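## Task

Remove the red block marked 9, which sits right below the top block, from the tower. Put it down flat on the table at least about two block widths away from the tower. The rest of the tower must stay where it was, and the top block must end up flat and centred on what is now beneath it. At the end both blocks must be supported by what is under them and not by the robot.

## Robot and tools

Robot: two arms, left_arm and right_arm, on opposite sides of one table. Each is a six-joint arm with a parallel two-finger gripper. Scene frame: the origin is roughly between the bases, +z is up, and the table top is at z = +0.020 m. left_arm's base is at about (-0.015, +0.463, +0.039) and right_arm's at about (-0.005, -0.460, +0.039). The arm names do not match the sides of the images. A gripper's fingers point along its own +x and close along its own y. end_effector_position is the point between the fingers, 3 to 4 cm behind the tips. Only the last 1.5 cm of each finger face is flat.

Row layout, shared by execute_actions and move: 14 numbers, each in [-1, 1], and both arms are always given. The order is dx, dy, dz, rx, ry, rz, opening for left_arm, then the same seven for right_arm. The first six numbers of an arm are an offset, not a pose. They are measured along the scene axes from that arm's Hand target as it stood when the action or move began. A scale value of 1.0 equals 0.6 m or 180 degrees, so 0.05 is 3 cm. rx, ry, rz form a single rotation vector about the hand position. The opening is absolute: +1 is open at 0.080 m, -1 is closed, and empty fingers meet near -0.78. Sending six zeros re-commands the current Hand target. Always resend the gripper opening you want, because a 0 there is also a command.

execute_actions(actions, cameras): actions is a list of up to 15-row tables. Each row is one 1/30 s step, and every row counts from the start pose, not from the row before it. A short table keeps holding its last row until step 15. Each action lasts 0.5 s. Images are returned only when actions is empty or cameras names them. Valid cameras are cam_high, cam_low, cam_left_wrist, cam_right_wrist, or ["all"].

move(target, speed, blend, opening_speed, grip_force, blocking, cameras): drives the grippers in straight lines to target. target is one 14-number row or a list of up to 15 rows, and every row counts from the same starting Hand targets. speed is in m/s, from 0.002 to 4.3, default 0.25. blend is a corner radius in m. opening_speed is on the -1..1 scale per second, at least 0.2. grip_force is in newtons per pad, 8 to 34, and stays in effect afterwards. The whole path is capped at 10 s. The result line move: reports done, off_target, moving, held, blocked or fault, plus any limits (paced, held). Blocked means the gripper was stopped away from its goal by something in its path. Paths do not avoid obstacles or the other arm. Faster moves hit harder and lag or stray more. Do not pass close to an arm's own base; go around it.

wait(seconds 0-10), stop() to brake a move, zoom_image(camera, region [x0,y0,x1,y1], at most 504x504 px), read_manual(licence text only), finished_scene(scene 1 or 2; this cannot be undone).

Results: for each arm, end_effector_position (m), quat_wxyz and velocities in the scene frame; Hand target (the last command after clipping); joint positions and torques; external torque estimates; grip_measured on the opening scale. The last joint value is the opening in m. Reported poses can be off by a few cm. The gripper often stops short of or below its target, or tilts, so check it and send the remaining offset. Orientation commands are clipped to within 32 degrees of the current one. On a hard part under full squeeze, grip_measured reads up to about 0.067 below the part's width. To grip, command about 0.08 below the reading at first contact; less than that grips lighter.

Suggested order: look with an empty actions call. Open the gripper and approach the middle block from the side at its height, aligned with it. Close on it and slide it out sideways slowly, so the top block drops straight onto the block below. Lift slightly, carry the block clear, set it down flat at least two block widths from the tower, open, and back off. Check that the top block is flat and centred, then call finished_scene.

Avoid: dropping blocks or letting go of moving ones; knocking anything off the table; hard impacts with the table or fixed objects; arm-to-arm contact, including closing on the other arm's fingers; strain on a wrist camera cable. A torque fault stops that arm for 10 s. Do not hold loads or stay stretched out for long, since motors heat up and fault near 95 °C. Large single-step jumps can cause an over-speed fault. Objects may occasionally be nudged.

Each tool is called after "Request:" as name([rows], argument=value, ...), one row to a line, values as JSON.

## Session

Request:
execute_actions(actions=[])

Scene clock: 0.00 s.
left_arm: end_effector_position=(+0.1416, +0.3317, +0.3972) grip_measured=+1.000 end_effector_quat_wxyz=(+0.964, -0.038, +0.259, -0.052) | right_arm: end_effector_position=(+0.2671, -0.2131, +0.2636) grip_measured=+1.000 end_effector_quat_wxyz=(+0.802, +0.033, +0.576, +0.157)
Joint positions: left_arm=[0.227 1.03 1.476 -1.443 -0.94 -1.012 0.08] | right_arm=[-0.851 1.62 1.606 -1.138 -0.025 0.553 0.08]
Joint velocities: within noise
Joint torques (N m): no reading
External joint torques (N m): no reading
Motor temperatures (°C): left_arm=[27 31 33 31 30 33] | right_arm=[28 27 29 30 34 31]
Heat: left arm: hottest elbow 33 °C (+0.0 °C/min); right arm: hottest wrist yaw 34 °C (+0.0 °C/min).
Hand target: left_arm +0.1416, +0.3320, +0.3976; +0.964, -0.039, +0.258, -0.052 | right_arm +0.2673, -0.2129, +0.2658; +0.803, +0.034, +0.573, +0.158
Tool commands: left_gripper/opening=+1.0 right_gripper/opening=+1.0

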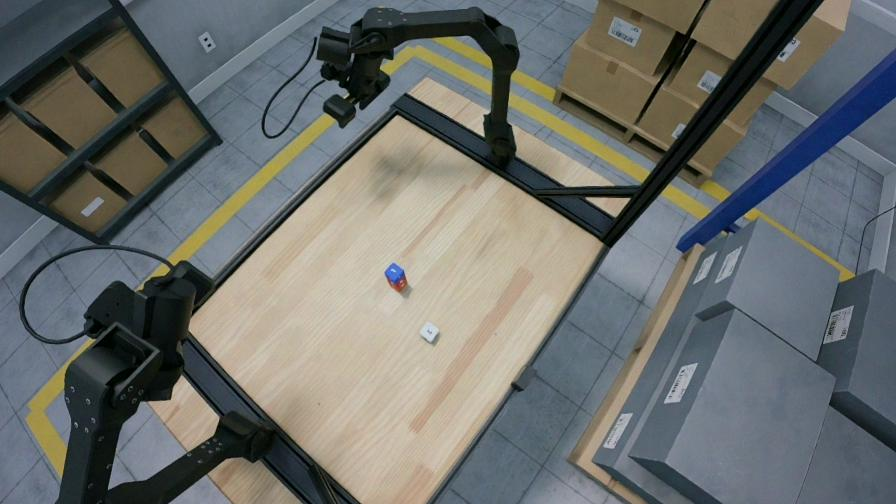

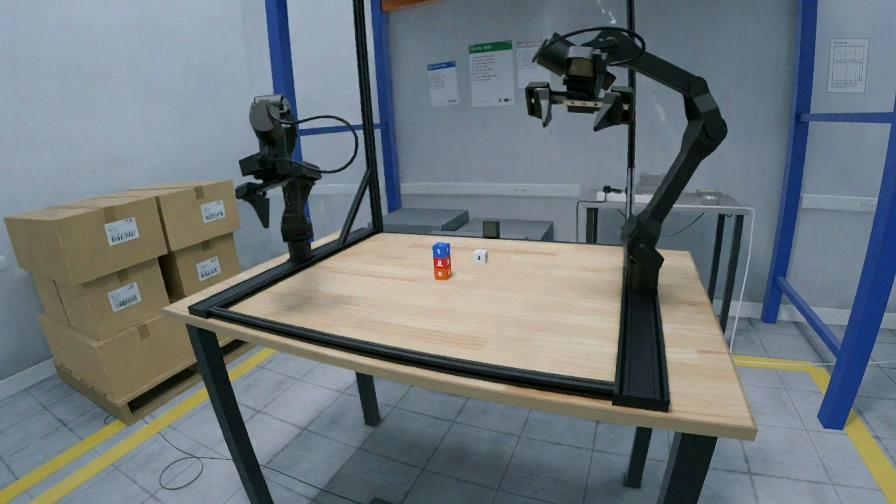

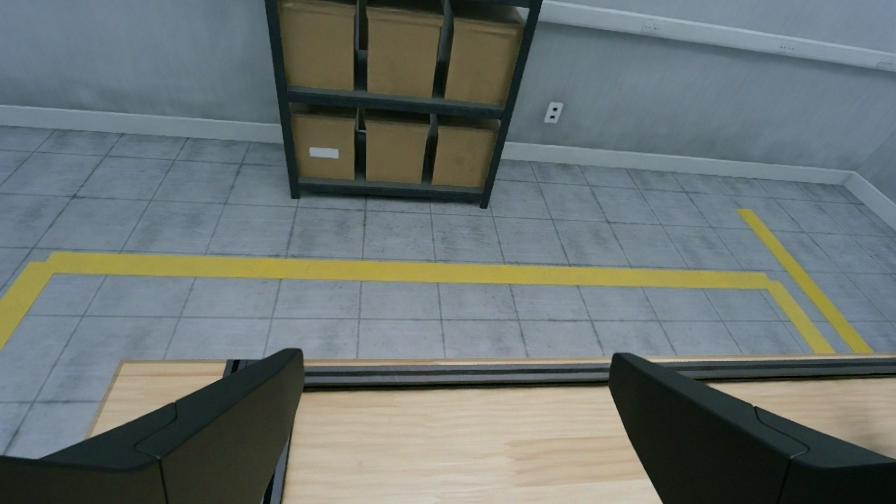

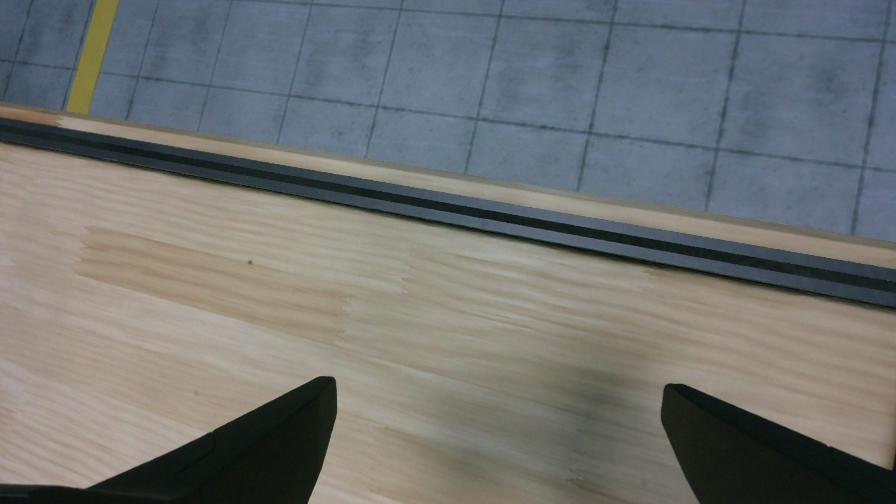

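Request:
zoom_image(camera="cam_high", region=[340, 230, 460, 350])

Request:
zoom_image(camera="cam_low", region=[400, 220, 500, 300])

Scaled by 4.200.

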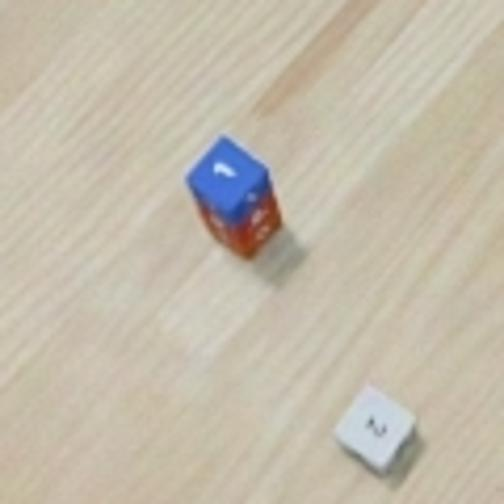

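Scaled by 5.040.

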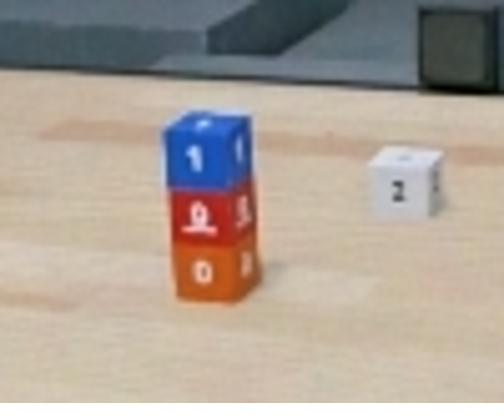

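Request:
move(target=[-0.2693, -0.0533, -0.2627, 0.093, 0.0373, -0.4752, 1.0, -0.484, 0.3455, -0.1263, -0.0532, -0.0623, 0.4272, 1.0], speed=0.4, cameras=["cam_right_wrist", "cam_left_wrist", "cam_high"])

Request:
zoom_image(camera="cam_right_wrist", region=[400, 290, 550, 440])

Request:
zoom_image(camera="cam_left_wrist", region=[400, 10, 520, 150])

Scene clock: 21.60 s.
left_arm: end_effector_position=(-0.0198, +0.2996, +0.2416) grip_measured=+1.000 end_effector_quat_wxyz=(+0.654, +0.271, +0.272, -0.652) | right_arm: end_effector_position=(-0.0229, -0.0085, +0.1911) grip_measured=+1.000 end_effector_quat_wxyz=(+0.580, -0.404, +0.406, +0.579)
Joint positions: left_arm=[-0.097 0.513 0.788 -1.065 -0.064 -0.063 0.08] | right_arm=[0.038 1.981 1.786 -1.026 0.016 0.046 0.08]
Joint torques (N m): left_arm=[0.33 0.59 5.49 1.96 0.07 0.13] | right_arm=[-0.05 -6.57 8.03 1 -0.05 -0.12]
External joint torques (N m): left_arm=[0.32 0 -0.61 0.53 0.11 0.13] | right_arm=[-0.03 2.49 1.97 0.14 -0.07 -0.12]
Heat: left arm: hottest elbow 35 °C (+5.6 °C/min); right arm: hottest elbow 33 °C (+11.1 °C/min).
Hand target: left_arm -0.0199, +0.2999, +0.2400; +0.653, +0.271, +0.271, -0.653 | right_arm -0.0230, -0.0056, +0.1902; +0.579, -0.405, +0.406, +0.580
Off the commanded pose: left_arm 0.002 m, 0 deg | right_arm 0.003 m, 0 deg.
move: done
Images, in order (width x height): cam_high 896x504, cam_left_wrist 896x504, cam_right_wrist 896x504.

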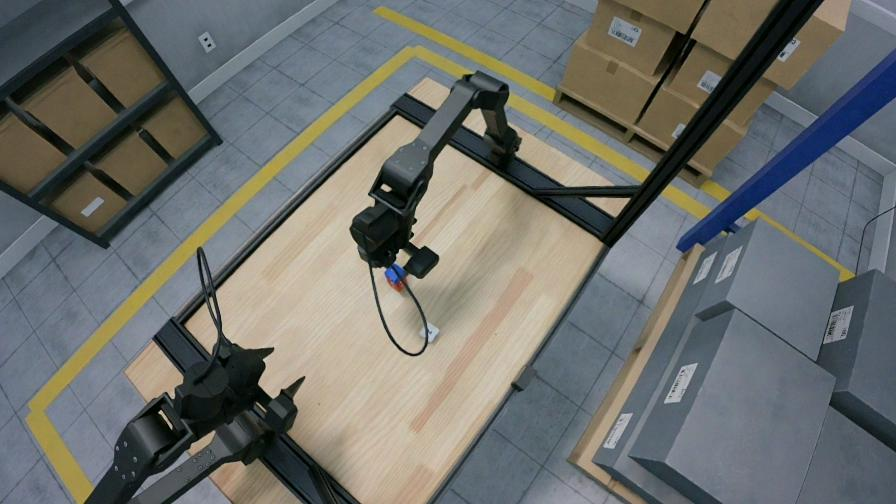

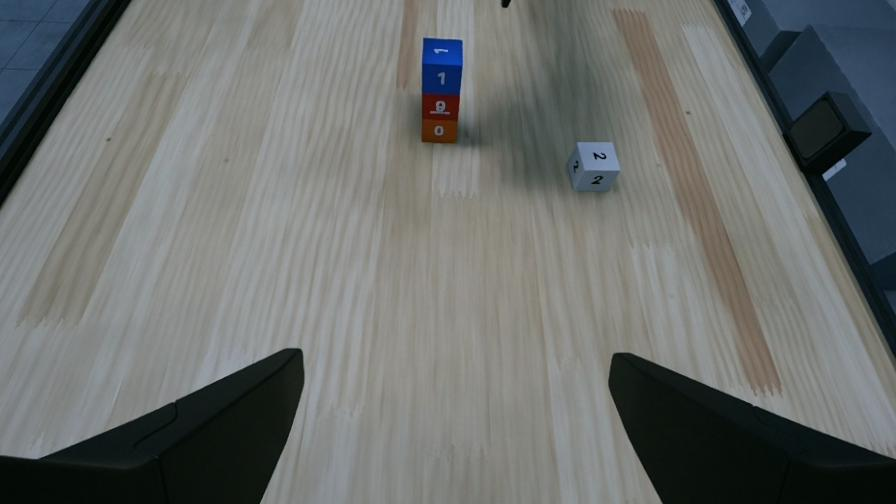

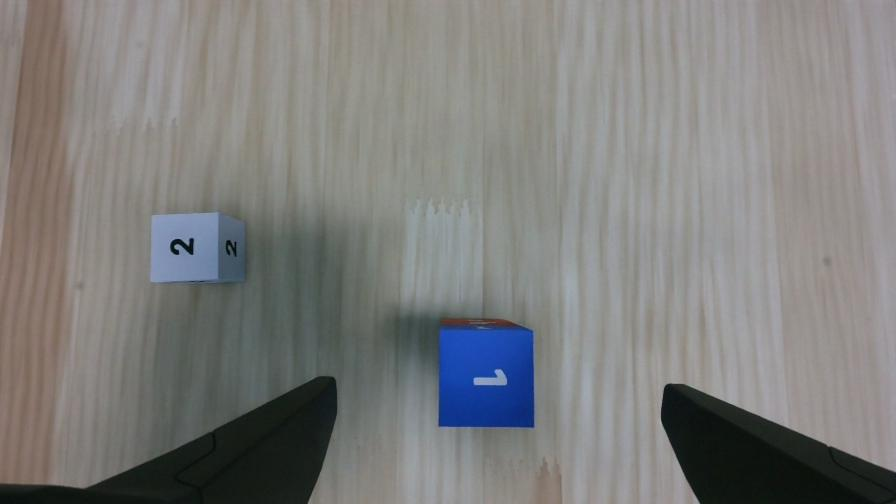

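Scaled by 3.360.

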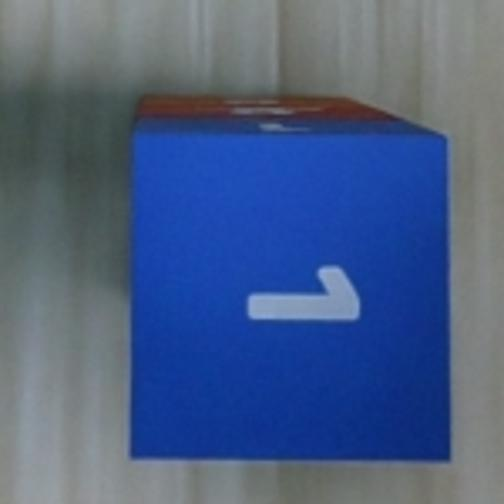

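Scaled by 3.600.

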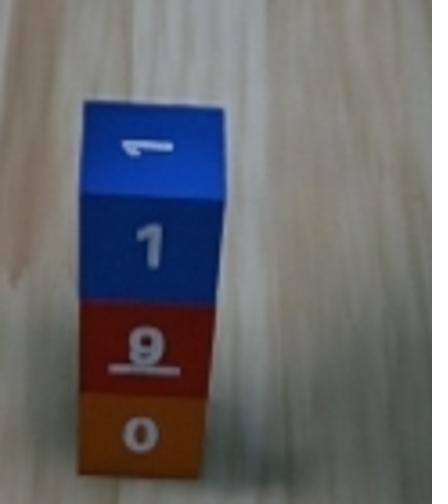

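Request:
move(target=[0, 0, 0, 0, 0, 0, 1.0, 0.0048, -0.0032, -0.112, 0, 0, 0, 0.2], speed=0.15, grip_force=[14, 12], cameras=["cam_right_wrist", "cam_left_wrist", "cam_low"])

Request:
zoom_image(camera="cam_right_wrist", region=[380, 310, 640, 504])

Request:
zoom_image(camera="cam_left_wrist", region=[370, 0, 510, 150])

Request:
zoom_image(camera="cam_low", region=[400, 200, 490, 290])

Scene clock: 33.10 s.
left_arm: end_effector_position=(-0.0198, +0.2997, +0.2416) grip_measured=+1.000 end_effector_quat_wxyz=(+0.654, +0.271, +0.272, -0.652) | right_arm: end_effector_position=(-0.0211, -0.0068, +0.1279) grip_measured=+0.203 end_effector_quat_wxyz=(+0.582, -0.402, +0.403, +0.581)
Joint positions: left_arm=[-0.097 0.513 0.788 -1.065 -0.063 -0.063 0.08] | right_arm=[0.033 2 1.559 -0.77 0.015 0.039 0.044]
Joint torques (N m): left_arm=[0.3 0.59 5.41 1.95 0.1 0.13] | right_arm=[-0.32 -7.12 5.41 1.34 -0.08 -0.14]
External joint torques (N m): left_arm=[0.29 -0.01 -0.73 0.5 0.14 0.13] | right_arm=[-0.33 1.93 -0.57 0.46 -0.1 -0.14]
Motor temperatures (°C): left_arm=[27 31 36 34 30 33] | right_arm=[28 33 34 31 33 31]
Heat: left arm: hottest elbow 36 °C (+5.4 °C/min); right arm: hottest elbow 34 °C (+9.1 °C/min).
Hand target: left_arm -0.0199, +0.2999, +0.2401; +0.653, +0.272, +0.271, -0.653 | right_arm -0.0202, -0.0075, +0.1229; +0.579, -0.405, +0.406, +0.580
Off the commanded pose: left_arm 0.002 m, 0 deg | right_arm 0.005 m, 1 deg.
grip_force (N): 14, 12
move: done
Images, in order (width x height): cam_low 896x504, cam_left_wrist 896x504, cam_right_wrist 896x504.

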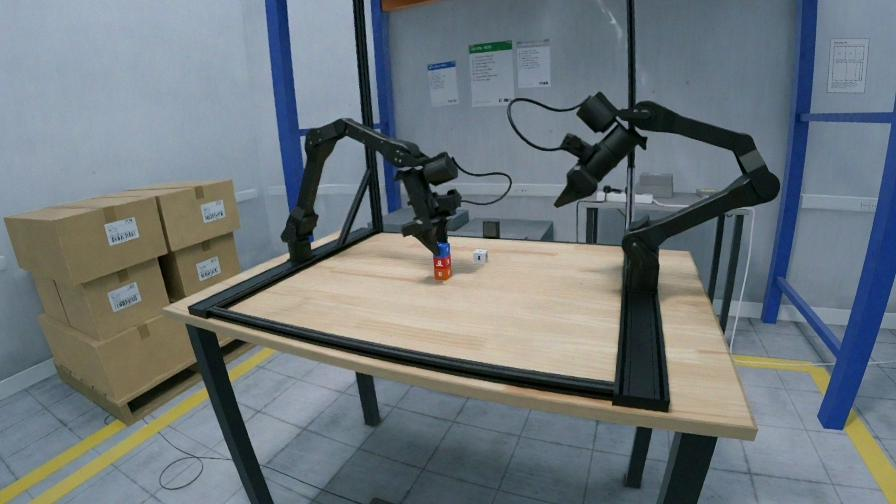

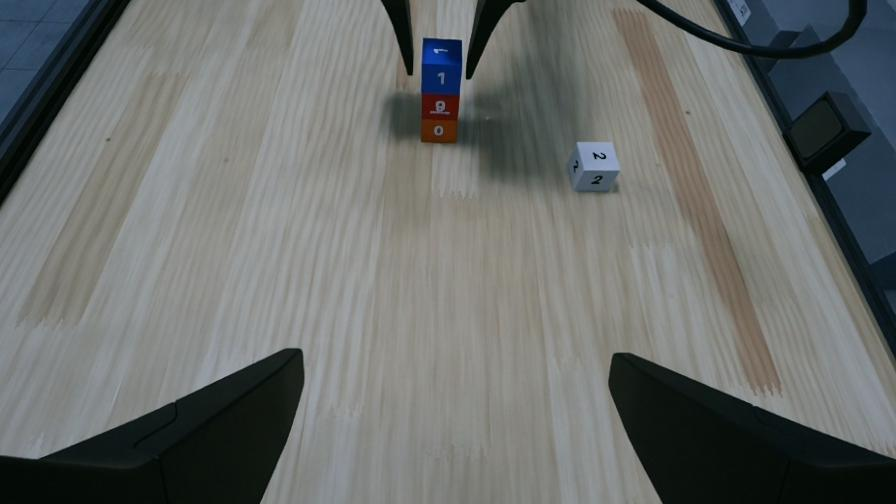

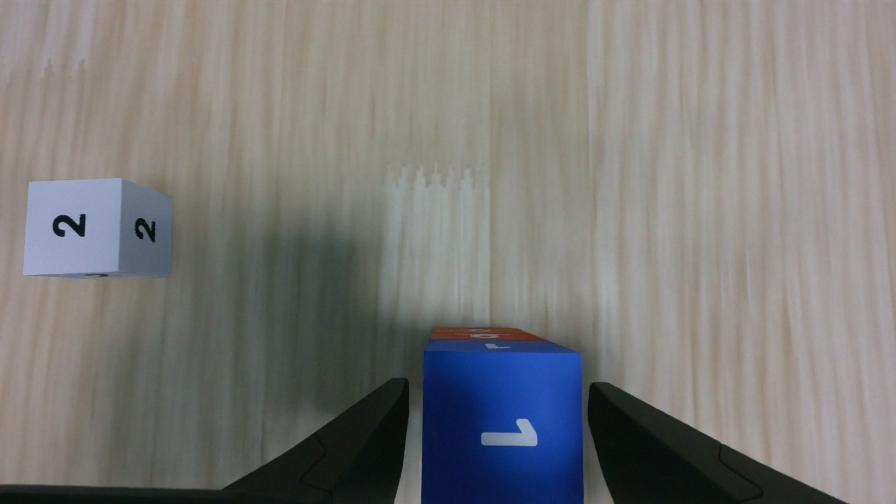

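Scaled by 1.938.

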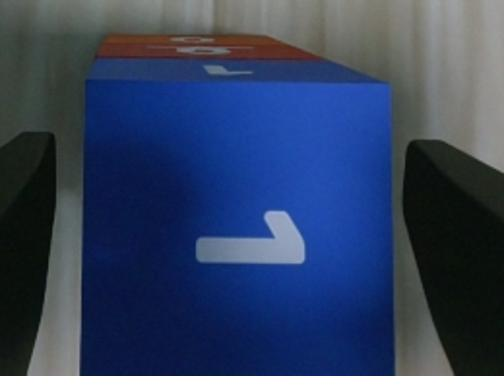

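Scaled by 3.360.

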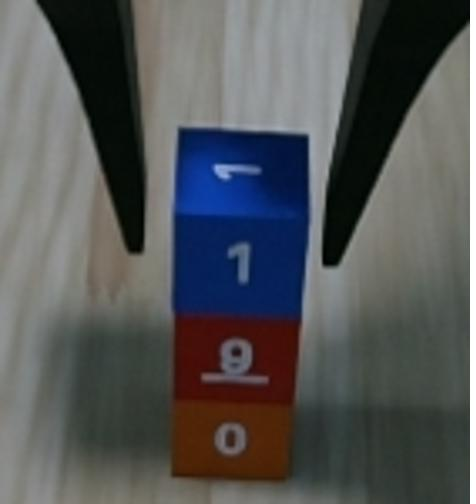

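Scaled by 5.600.

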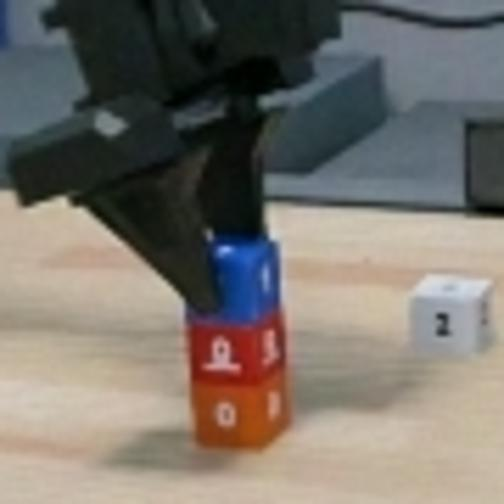

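Request:
move([
  [0,0,0,0,0,0,1,-0.0045,0,0,0,0,0,0.2],
  [0,0,0,0,0,0,1,-0.0045,0,0,0,0,0,-0.17],
], speed=[0.04,0.04], opening_speed=0.5, grip_force=[14,20], cameras=["cam_right_wrist","cam_low"])

Scene clock: 44.37 s.
left_arm: end_effector_position=(-0.0198, +0.2997, +0.2416) grip_measured=+1.000 end_effector_quat_wxyz=(+0.654, +0.271, +0.272, -0.652) | right_arm: end_effector_position=(-0.0214, -0.0068, +0.1279) grip_measured=-0.092 end_effector_quat_wxyz=(+0.582, -0.402, +0.403, +0.581)
Joint positions: left_arm=[-0.097 0.513 0.788 -1.065 -0.063 -0.063 0.08] | right_arm=[0.034 2 1.559 -0.77 0.015 0.039 0.031]
Joint torques (N m): left_arm=[0.31 0.56 5.39 1.96 0.11 0.13] | right_arm=[0.13 -7.1 5.75 1.35 -0.02 0.12]
External joint torques (N m): left_arm=[0.31 0.01 -0.77 0.52 0.15 0.13] | right_arm=[0.15 2.21 -0.39 0.43 -0.03 0.12]
Heat: left arm: hottest elbow 37 °C (+5.4 °C/min); right arm: hottest elbow 34 °C (+6.8 °C/min).
Hand target: left_arm -0.0199, +0.2999, +0.2401; +0.653, +0.272, +0.271, -0.653 | right_arm -0.0229, -0.0075, +0.1229; +0.579, -0.405, +0.406, +0.580
Off the commanded pose: left_arm 0.002 m, 0 deg | right_arm 0.005 m, 1 deg.
grip_force (N): 14, 20
move: done
Images, in order (width x height): cam_low 896x504, cam_right_wrist 896x504.

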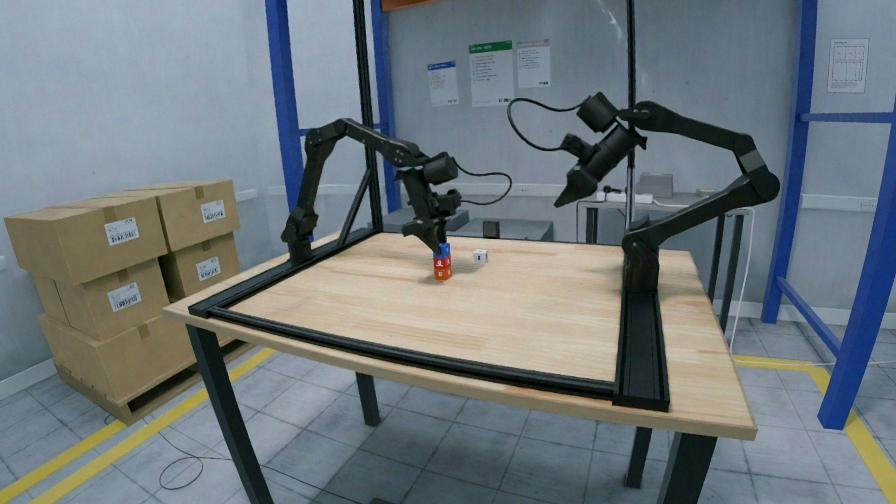

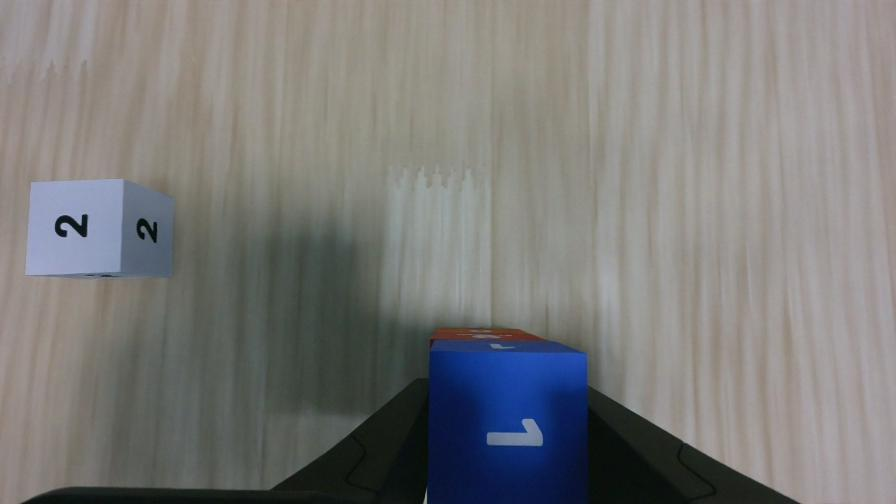

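Request:
execute_actions(actions=[], cameras=[])

Scene clock: 45.90 s.
left_arm: end_effector_position=(-0.0198, +0.2997, +0.2416) grip_measured=+1.000 end_effector_quat_wxyz=(+0.654, +0.271, +0.272, -0.652) | right_arm: end_effector_position=(-0.0214, -0.0068, +0.1279) grip_measured=-0.092 end_effector_quat_wxyz=(+0.582, -0.402, +0.403, +0.581)
Joint positions: left_arm=[-0.097 0.513 0.788 -1.065 -0.063 -0.063 0.08] | right_arm=[0.034 2 1.559 -0.77 0.015 0.039 0.031]
Joint velocities: within noise
Joint torques (N m): left_arm=[0.31 0.57 5.41 1.97 0.07 0.12] | right_arm=[0.19 -7.05 5.62 1.3 -0.02 0.12]
External joint torques (N m): left_arm=[0.32 -0.03 -0.73 0.52 0.1 0.11] | right_arm=[0.26 1.99 -0.33 0.43 -0.04 0.12]
Motor temperatures (°C): left_arm=[27 31 37 36 30 33] | right_arm=[28 33 34 32 33 31]
Heat: left arm: hottest elbow 37 °C (+5.2 °C/min); right arm: hottest elbow 34 °C (+6.5 °C/min).
Hand target: left_arm -0.0199, +0.2999, +0.2401; +0.653, +0.272, +0.271, -0.653 | right_arm -0.0229, -0.0075, +0.1229; +0.579, -0.405, +0.406, +0.580
Tool commands: left_gripper/opening=+1.0 right_gripper/opening=-0.17
Off the commanded pose: left_arm 0.002 m, 0 deg | right_arm 0.005 m, 1 deg.
grip_force (N): 14, 20
No camera images: "cameras" was empty.

Request:
move([
  [0,0,0,0,0,0,0.15,0,0,0.1167,0,0,0,-0.17],
  [0.0022,-0.3498,-0.1368,0,0,0,0.15,0,-0.3958,0.1937,0,0,0,-0.17],
  [0.0022,-0.4598,-0.2240,0,0,0,0.15,0,-0.3958,0.1937,0,0,0,-0.17],
], speed=[0.12,0.3,0.15], blend=[0.02,0.01,0], opening_speed=1.0, cameras=["cam_left_wrist","cam_low"])

Scene clock: 66.13 s.
left_arm: end_effector_position=(-0.0191, +0.0268, +0.1073) grip_measured=+0.152 end_effector_quat_wxyz=(+0.654, +0.271, +0.271, -0.652) | right_arm: end_effector_position=(-0.0227, -0.2428, +0.2395) grip_measured=-0.092 end_effector_quat_wxyz=(+0.578, -0.406, +0.406, +0.580)
Joint positions: left_arm=[-0.024 1.768 0.941 0.041 -0.011 -0.01 0.042] | right_arm=[0.098 1.102 1.128 -1.251 0.035 0.097 0.031]
Joint torques (N m): left_arm=[0.42 -4.85 6.93 1.94 0.13 0.13] | right_arm=[0.24 -2.92 5.45 1 0.09 0.18]
External joint torques (N m): left_arm=[0.41 2.73 0.83 0.47 0.14 0.12] | right_arm=[0.24 -0.42 -0.42 0.12 0.07 0.18]
Heat: left arm: hottest elbow 38 °C (+4.1 °C/min); right arm: hottest shoulder 35 °C (+6.1 °C/min).
Hand target: left_arm -0.0186, +0.0241, +0.1055; +0.653, +0.272, +0.271, -0.653 | right_arm -0.0230, -0.2450, +0.2391; +0.579, -0.405, +0.406, +0.580
Off the commanded pose: left_arm 0.003 m, 0 deg | right_arm 0.002 m, 0 deg.
grip_force (N): 14, 20
move: done; blend cut to 0 m at target 1
Images, in order (width x height): cam_low 896x504, cam_left_wrist 896x504.

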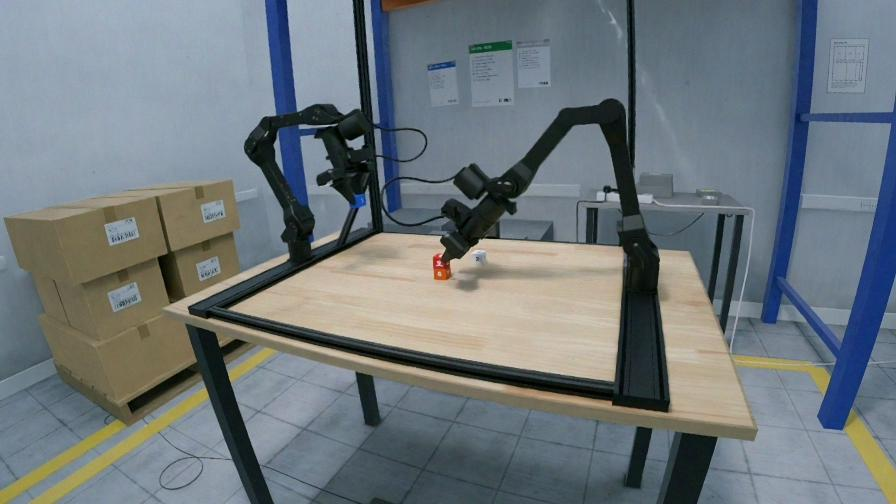

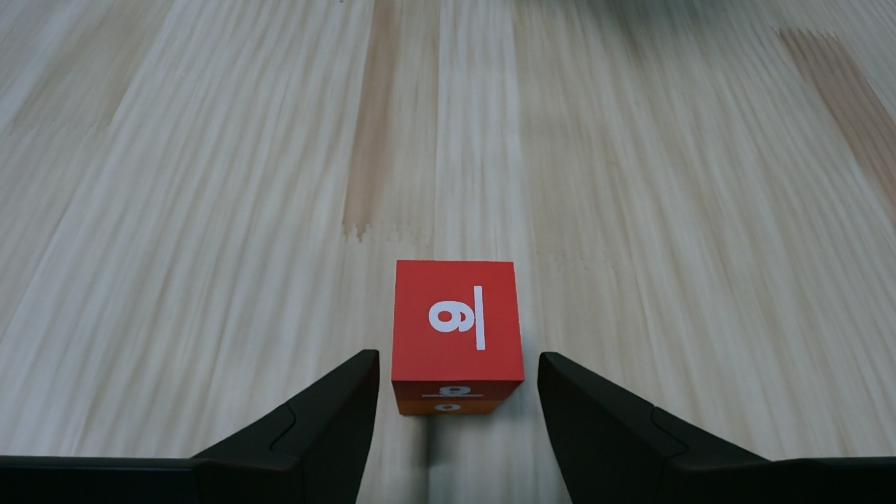

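Request:
move([
  [0,-0.0252,-0.0228,0,0,0,0.15,0,0,0,0,0,0,-0.17],
], speed=0.08, cameras=["cam_left_wrist","cam_low"])

Request:
zoom_image(camera="cam_low", region=[400, 200, 500, 300])

Scene clock: 71.63 s.
left_arm: end_effector_position=(-0.0190, +0.0116, +0.0941) grip_measured=+0.152 end_effector_quat_wxyz=(+0.654, +0.271, +0.271, -0.652) | right_arm: end_effector_position=(-0.0227, -0.2428, +0.2395) grip_measured=-0.092 end_effector_quat_wxyz=(+0.578, -0.406, +0.406, +0.580)
Joint positions: left_arm=[-0.023 1.849 0.982 0.081 -0.011 -0.01 0.042] | right_arm=[0.098 1.102 1.128 -1.251 0.035 0.097 0.031]
Joint torques (N m): left_arm=[0.38 -5.2 6.81 1.91 0.13 0.12] | right_arm=[0.15 -2.79 5.62 0.97 0.08 0.18]
External joint torques (N m): left_arm=[0.36 2.72 1 0.49 0.14 0.12] | right_arm=[0.17 -0.3 -0.24 0.1 0.05 0.17]
Heat: left arm: hottest elbow 39 °C (+5.0 °C/min); right arm: hottest shoulder 34 °C (+4.0 °C/min).
Hand target: left_arm -0.0185, +0.0090, +0.0918; +0.653, +0.272, +0.271, -0.653 | right_arm -0.0230, -0.2450, +0.2391; +0.579, -0.405, +0.406, +0.580
Off the commanded pose: left_arm 0.003 m, 0 deg | right_arm 0.002 m, 0 deg.
grip_force (N): 14, 20
move: done
Images, in order (width x height): cam_low 896x504, cam_left_wrist 896x504.

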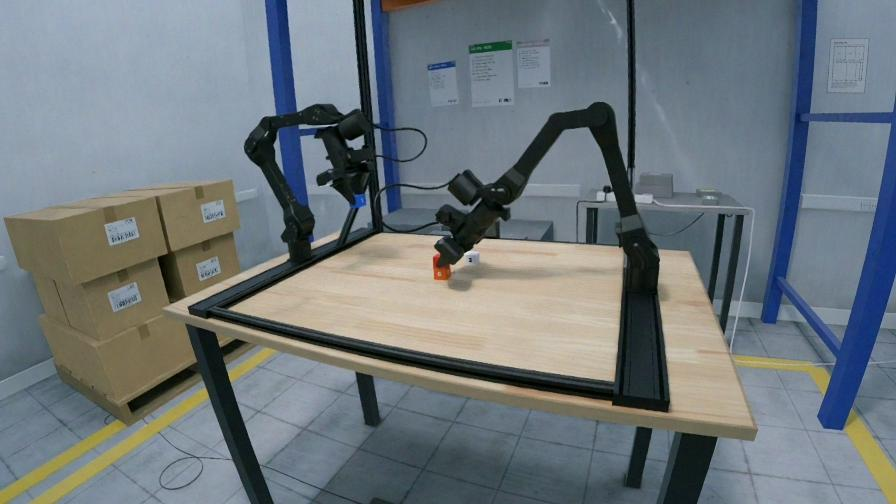

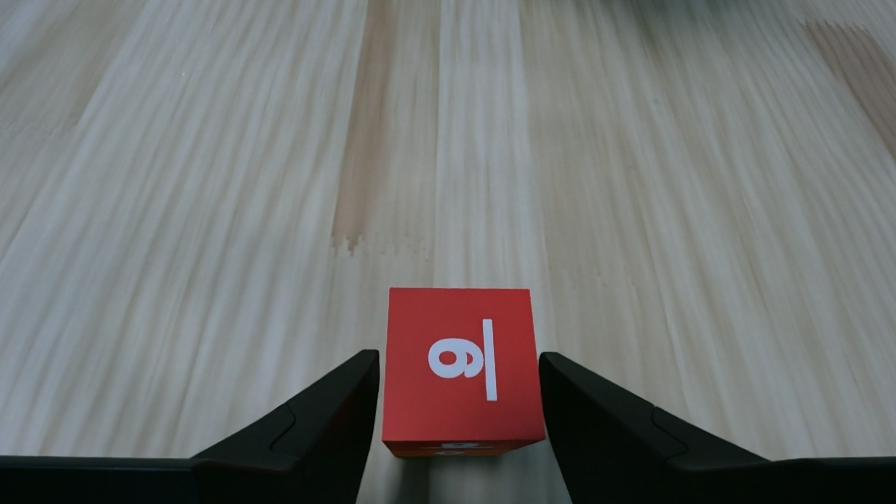

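Scaled by 5.040.

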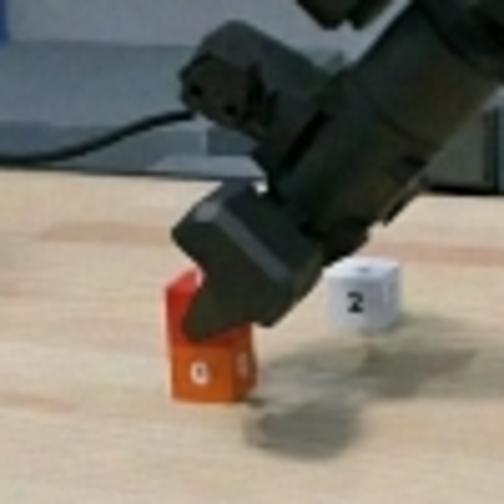

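Request:
move([
  [0,0,0,0,0,0,-0.17,0,0,0,0,0,0,-0.17],
  [0,0,0.0667,0,0,0,-0.17,0,0,0,0,0,0,-0.17],
  [0,0.2333,0.03,0,0,0,-0.17,0,0,0,0,0,0,-0.17],
], speed=[0.05,0.12,0.3], blend=[0,0.015,0], opening_speed=0.7, cameras=["cam_left_wrist","cam_right_wrist","cam_low"])

Request:
zoom_image(camera="cam_low", region=[380, 190, 530, 290])

Scene clock: 88.63 s.
left_arm: end_effector_position=(-0.0178, +0.1470, +0.1095) grip_measured=-0.067 end_effector_quat_wxyz=(+0.653, +0.272, +0.272, -0.652) | right_arm: end_effector_position=(-0.0227, -0.2428, +0.2395) grip_measured=-0.092 end_effector_quat_wxyz=(+0.578, -0.406, +0.406, +0.580)
Joint positions: left_arm=[-0.024 1.291 0.5 0.001 -0.011 -0.01 0.032] | right_arm=[0.098 1.102 1.128 -1.251 0.035 0.097 0.031]
Joint torques (N m): left_arm=[-0.16 -4.07 5.38 1.59 -0.05 -0.02] | right_arm=[0.44 -2.87 5.58 0.99 0.08 0.22]
External joint torques (N m): left_arm=[-0.16 -0.05 -0.8 0.13 -0.04 -0.03] | right_arm=[0.45 -0.33 -0.29 0.13 0.05 0.22]
Motor temperatures (°C): left_arm=[27 36 38 38 30 32] | right_arm=[28 32 34 32 33 31]
Heat: left arm: hottest elbow 38 °C (+2.0 °C/min); right arm: hottest elbow 34 °C (+1.0 °C/min).
Hand target: left_arm -0.0185, +0.1489, +0.1099; +0.653, +0.272, +0.271, -0.653 | right_arm -0.0230, -0.2450, +0.2391; +0.579, -0.405, +0.406, +0.580
Off the commanded pose: left_arm 0.002 m, 0 deg | right_arm 0.002 m, 0 deg.
grip_force (N): 14, 20
move: done
Images, in order (width x height): cam_low 896x504, cam_left_wrist 896x504, cam_right_wrist 896x504.

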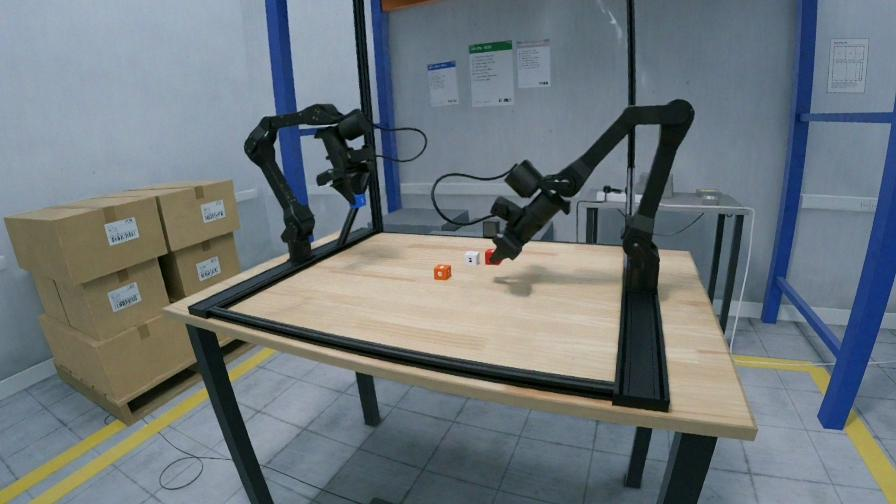

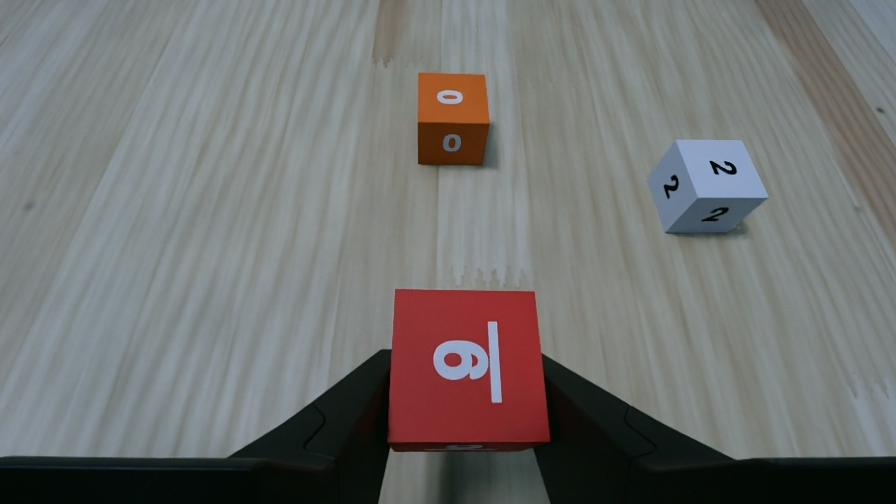

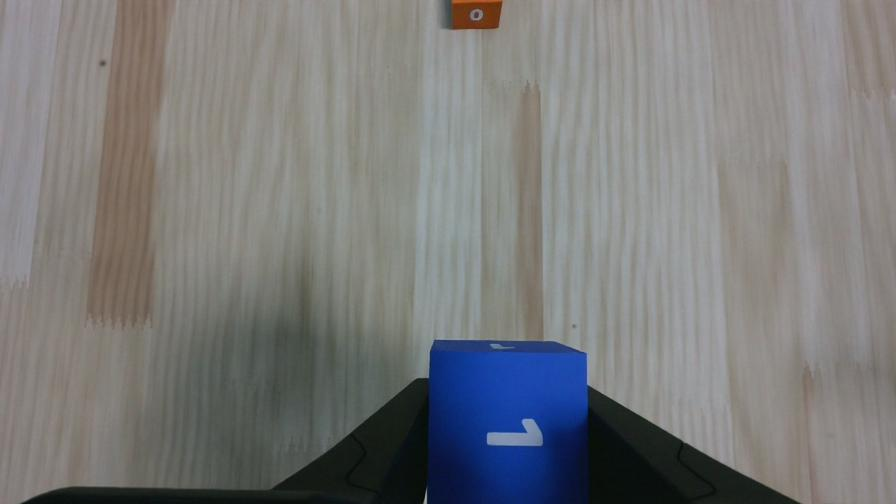

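Scaled by 3.360.

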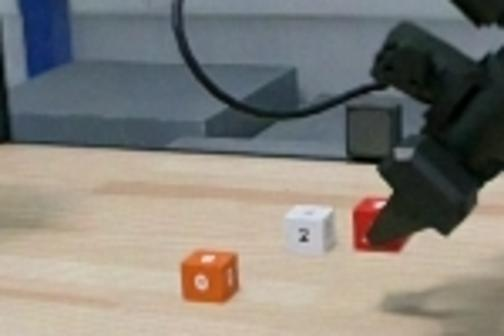

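Request:
move([
  [0,0,-0.0765,0,0,0,-0.17,0,0,0,0,0,0,-0.17],
  [0,0,-0.0945,0,0,0,-0.17,0,0,0,0,0,0,-0.17],
], speed=[0.15,0.025], blend=[0.003,0], cameras=["cam_low"])

Request:
zoom_image(camera="cam_low", region=[430, 220, 530, 300])

Scene clock: 94.50 s.
left_arm: end_effector_position=(-0.0178, +0.1456, +0.0587) grip_measured=-0.067 end_effector_quat_wxyz=(+0.656, +0.266, +0.266, -0.655) | right_arm: end_effector_position=(-0.0227, -0.2428, +0.2395) grip_measured=-0.092 end_effector_quat_wxyz=(+0.578, -0.406, +0.406, +0.580)
Joint positions: left_arm=[-0.024 1.498 0.373 0.355 -0.011 -0.01 0.032] | right_arm=[0.098 1.102 1.128 -1.251 0.035 0.097 0.031]
Joint torques (N m): left_arm=[-0.13 -2.26 4.14 1.86 -0.04 -0.01] | right_arm=[0.36 -2.78 5.52 0.93 0.08 0.17]
External joint torques (N m): left_arm=[-0.12 2.14 -0.83 0.39 -0.04 -0.02] | right_arm=[0.36 -0.22 -0.42 0.05 0.06 0.17]
Heat: left arm: hottest wrist pitch 39 °C (+4.0 °C/min); right arm: hottest elbow 34 °C (+0.0 °C/min).
Hand target: left_arm -0.0185, +0.1490, +0.0532; +0.653, +0.272, +0.271, -0.653 | right_arm -0.0230, -0.2450, +0.2391; +0.579, -0.405, +0.406, +0.580
Off the commanded pose: left_arm 0.006 m, 1 deg | right_arm 0.002 m, 0 deg.
grip_force (N): 14, 20
move: done
Images, in order (width x height): cam_low 896x504.

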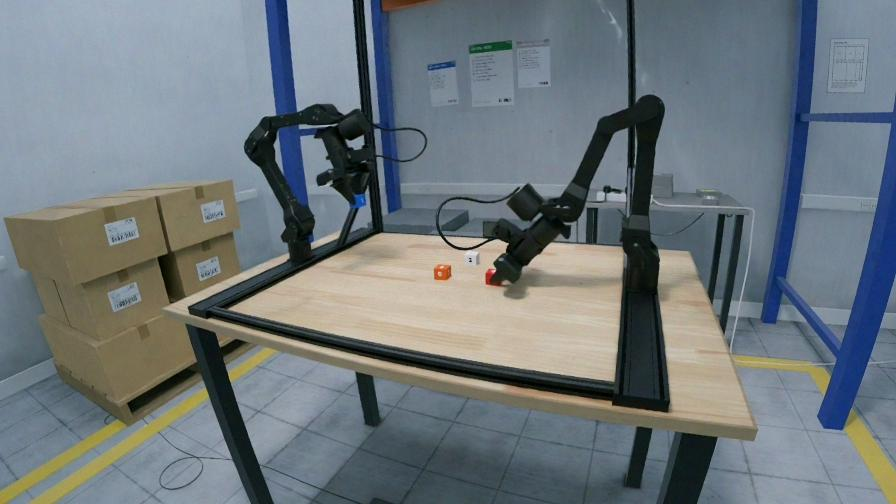

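Scaled by 5.040.

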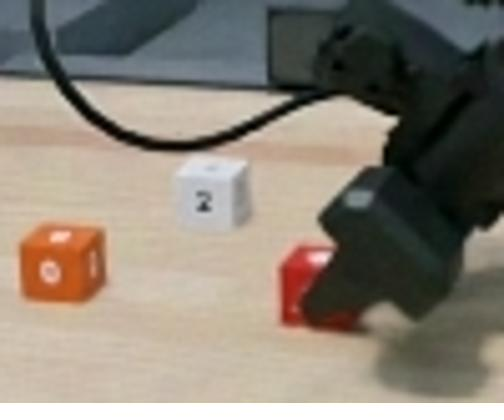

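Request:
move([
  [0,0,0.0067,0,0,0,0.35,0,0,0,0,0,0,-0.17],
  [0,0.2793,0.2445,0,0,0,0.35,0,0.3958,-0.1485,0,0,0,-0.17],
], speed=[0.05,0.3], blend=[0,0], opening_speed=1.0, cameras=["cam_left_wrist","cam_low"])

Request:
zoom_image(camera="cam_low", region=[420, 210, 520, 300])

Scene clock: 120.13 s.
left_arm: end_effector_position=(-0.0189, +0.3163, +0.1958) grip_measured=+0.348 end_effector_quat_wxyz=(+0.650, +0.276, +0.276, -0.652) | right_arm: end_effector_position=(-0.0236, -0.0105, +0.1507) grip_measured=-0.092 end_effector_quat_wxyz=(+0.580, -0.405, +0.406, +0.579)
Joint positions: left_arm=[-0.089 0.353 0.603 -1.053 -0.052 -0.054 0.051] | right_arm=[0.04 1.98 1.624 -0.865 0.017 0.046 0.031]
Joint torques (N m): left_arm=[-0.12 0.96 7.39 1.53 -0.24 -0.05] | right_arm=[-0.31 -6.58 8.16 0.96 -0.1 -0.1]
External joint torques (N m): left_arm=[-0.12 -0.12 1.19 0.09 -0.21 -0.05] | right_arm=[-0.23 2.51 2.06 0.09 -0.12 -0.1]
Heat: left arm: hottest wrist pitch 40 °C (+3.0 °C/min); right arm: hottest elbow 35 °C (+1.0 °C/min).
Hand target: left_arm -0.0185, +0.3165, +0.1999; +0.653, +0.271, +0.271, -0.653 | right_arm -0.0230, -0.0075, +0.1500; +0.579, -0.405, +0.406, +0.580
Off the commanded pose: left_arm 0.004 m, 1 deg | right_arm 0.003 m, 0 deg.
grip_force (N): 14, 20
move: done
Images, in order (width x height): cam_low 896x504, cam_left_wrist 896x504.

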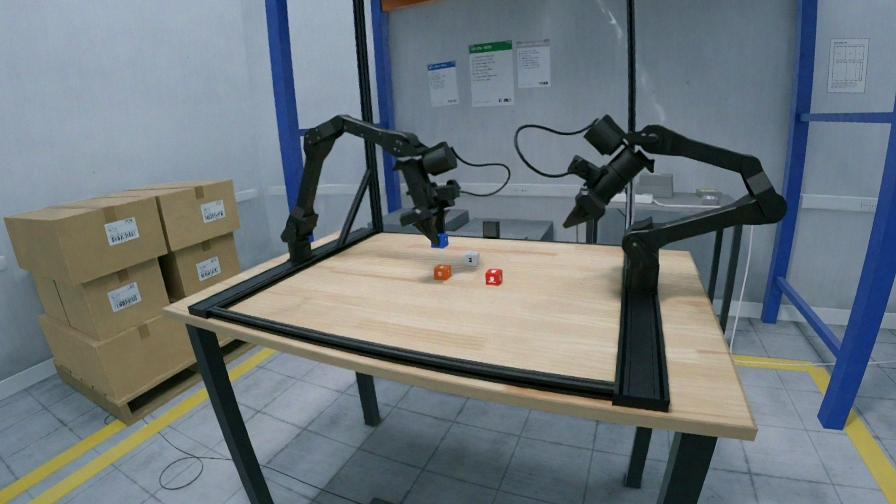

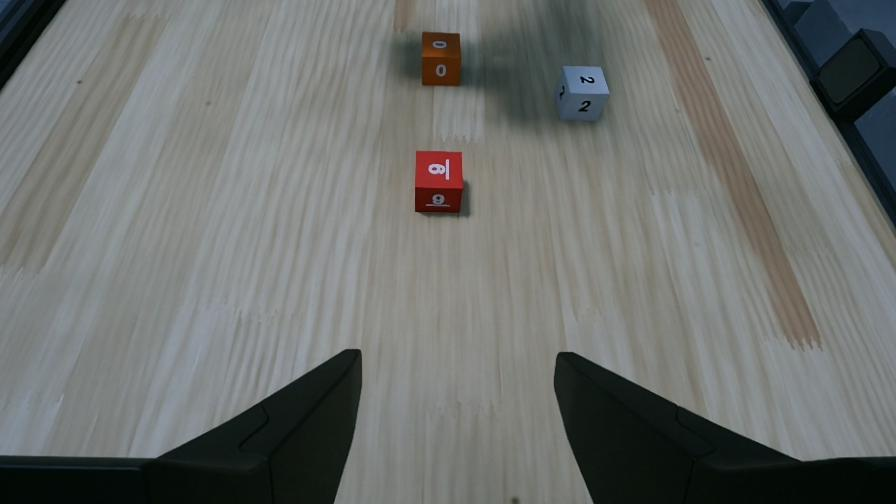

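Scaled by 5.040.

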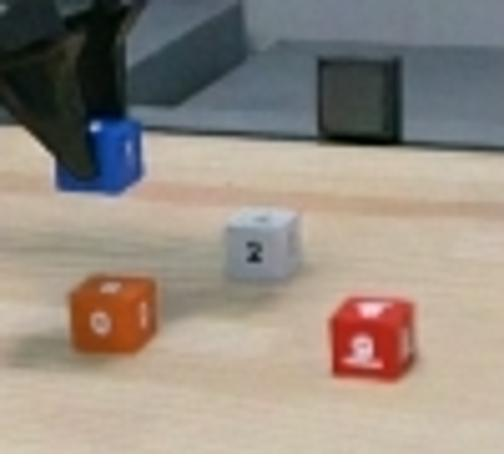

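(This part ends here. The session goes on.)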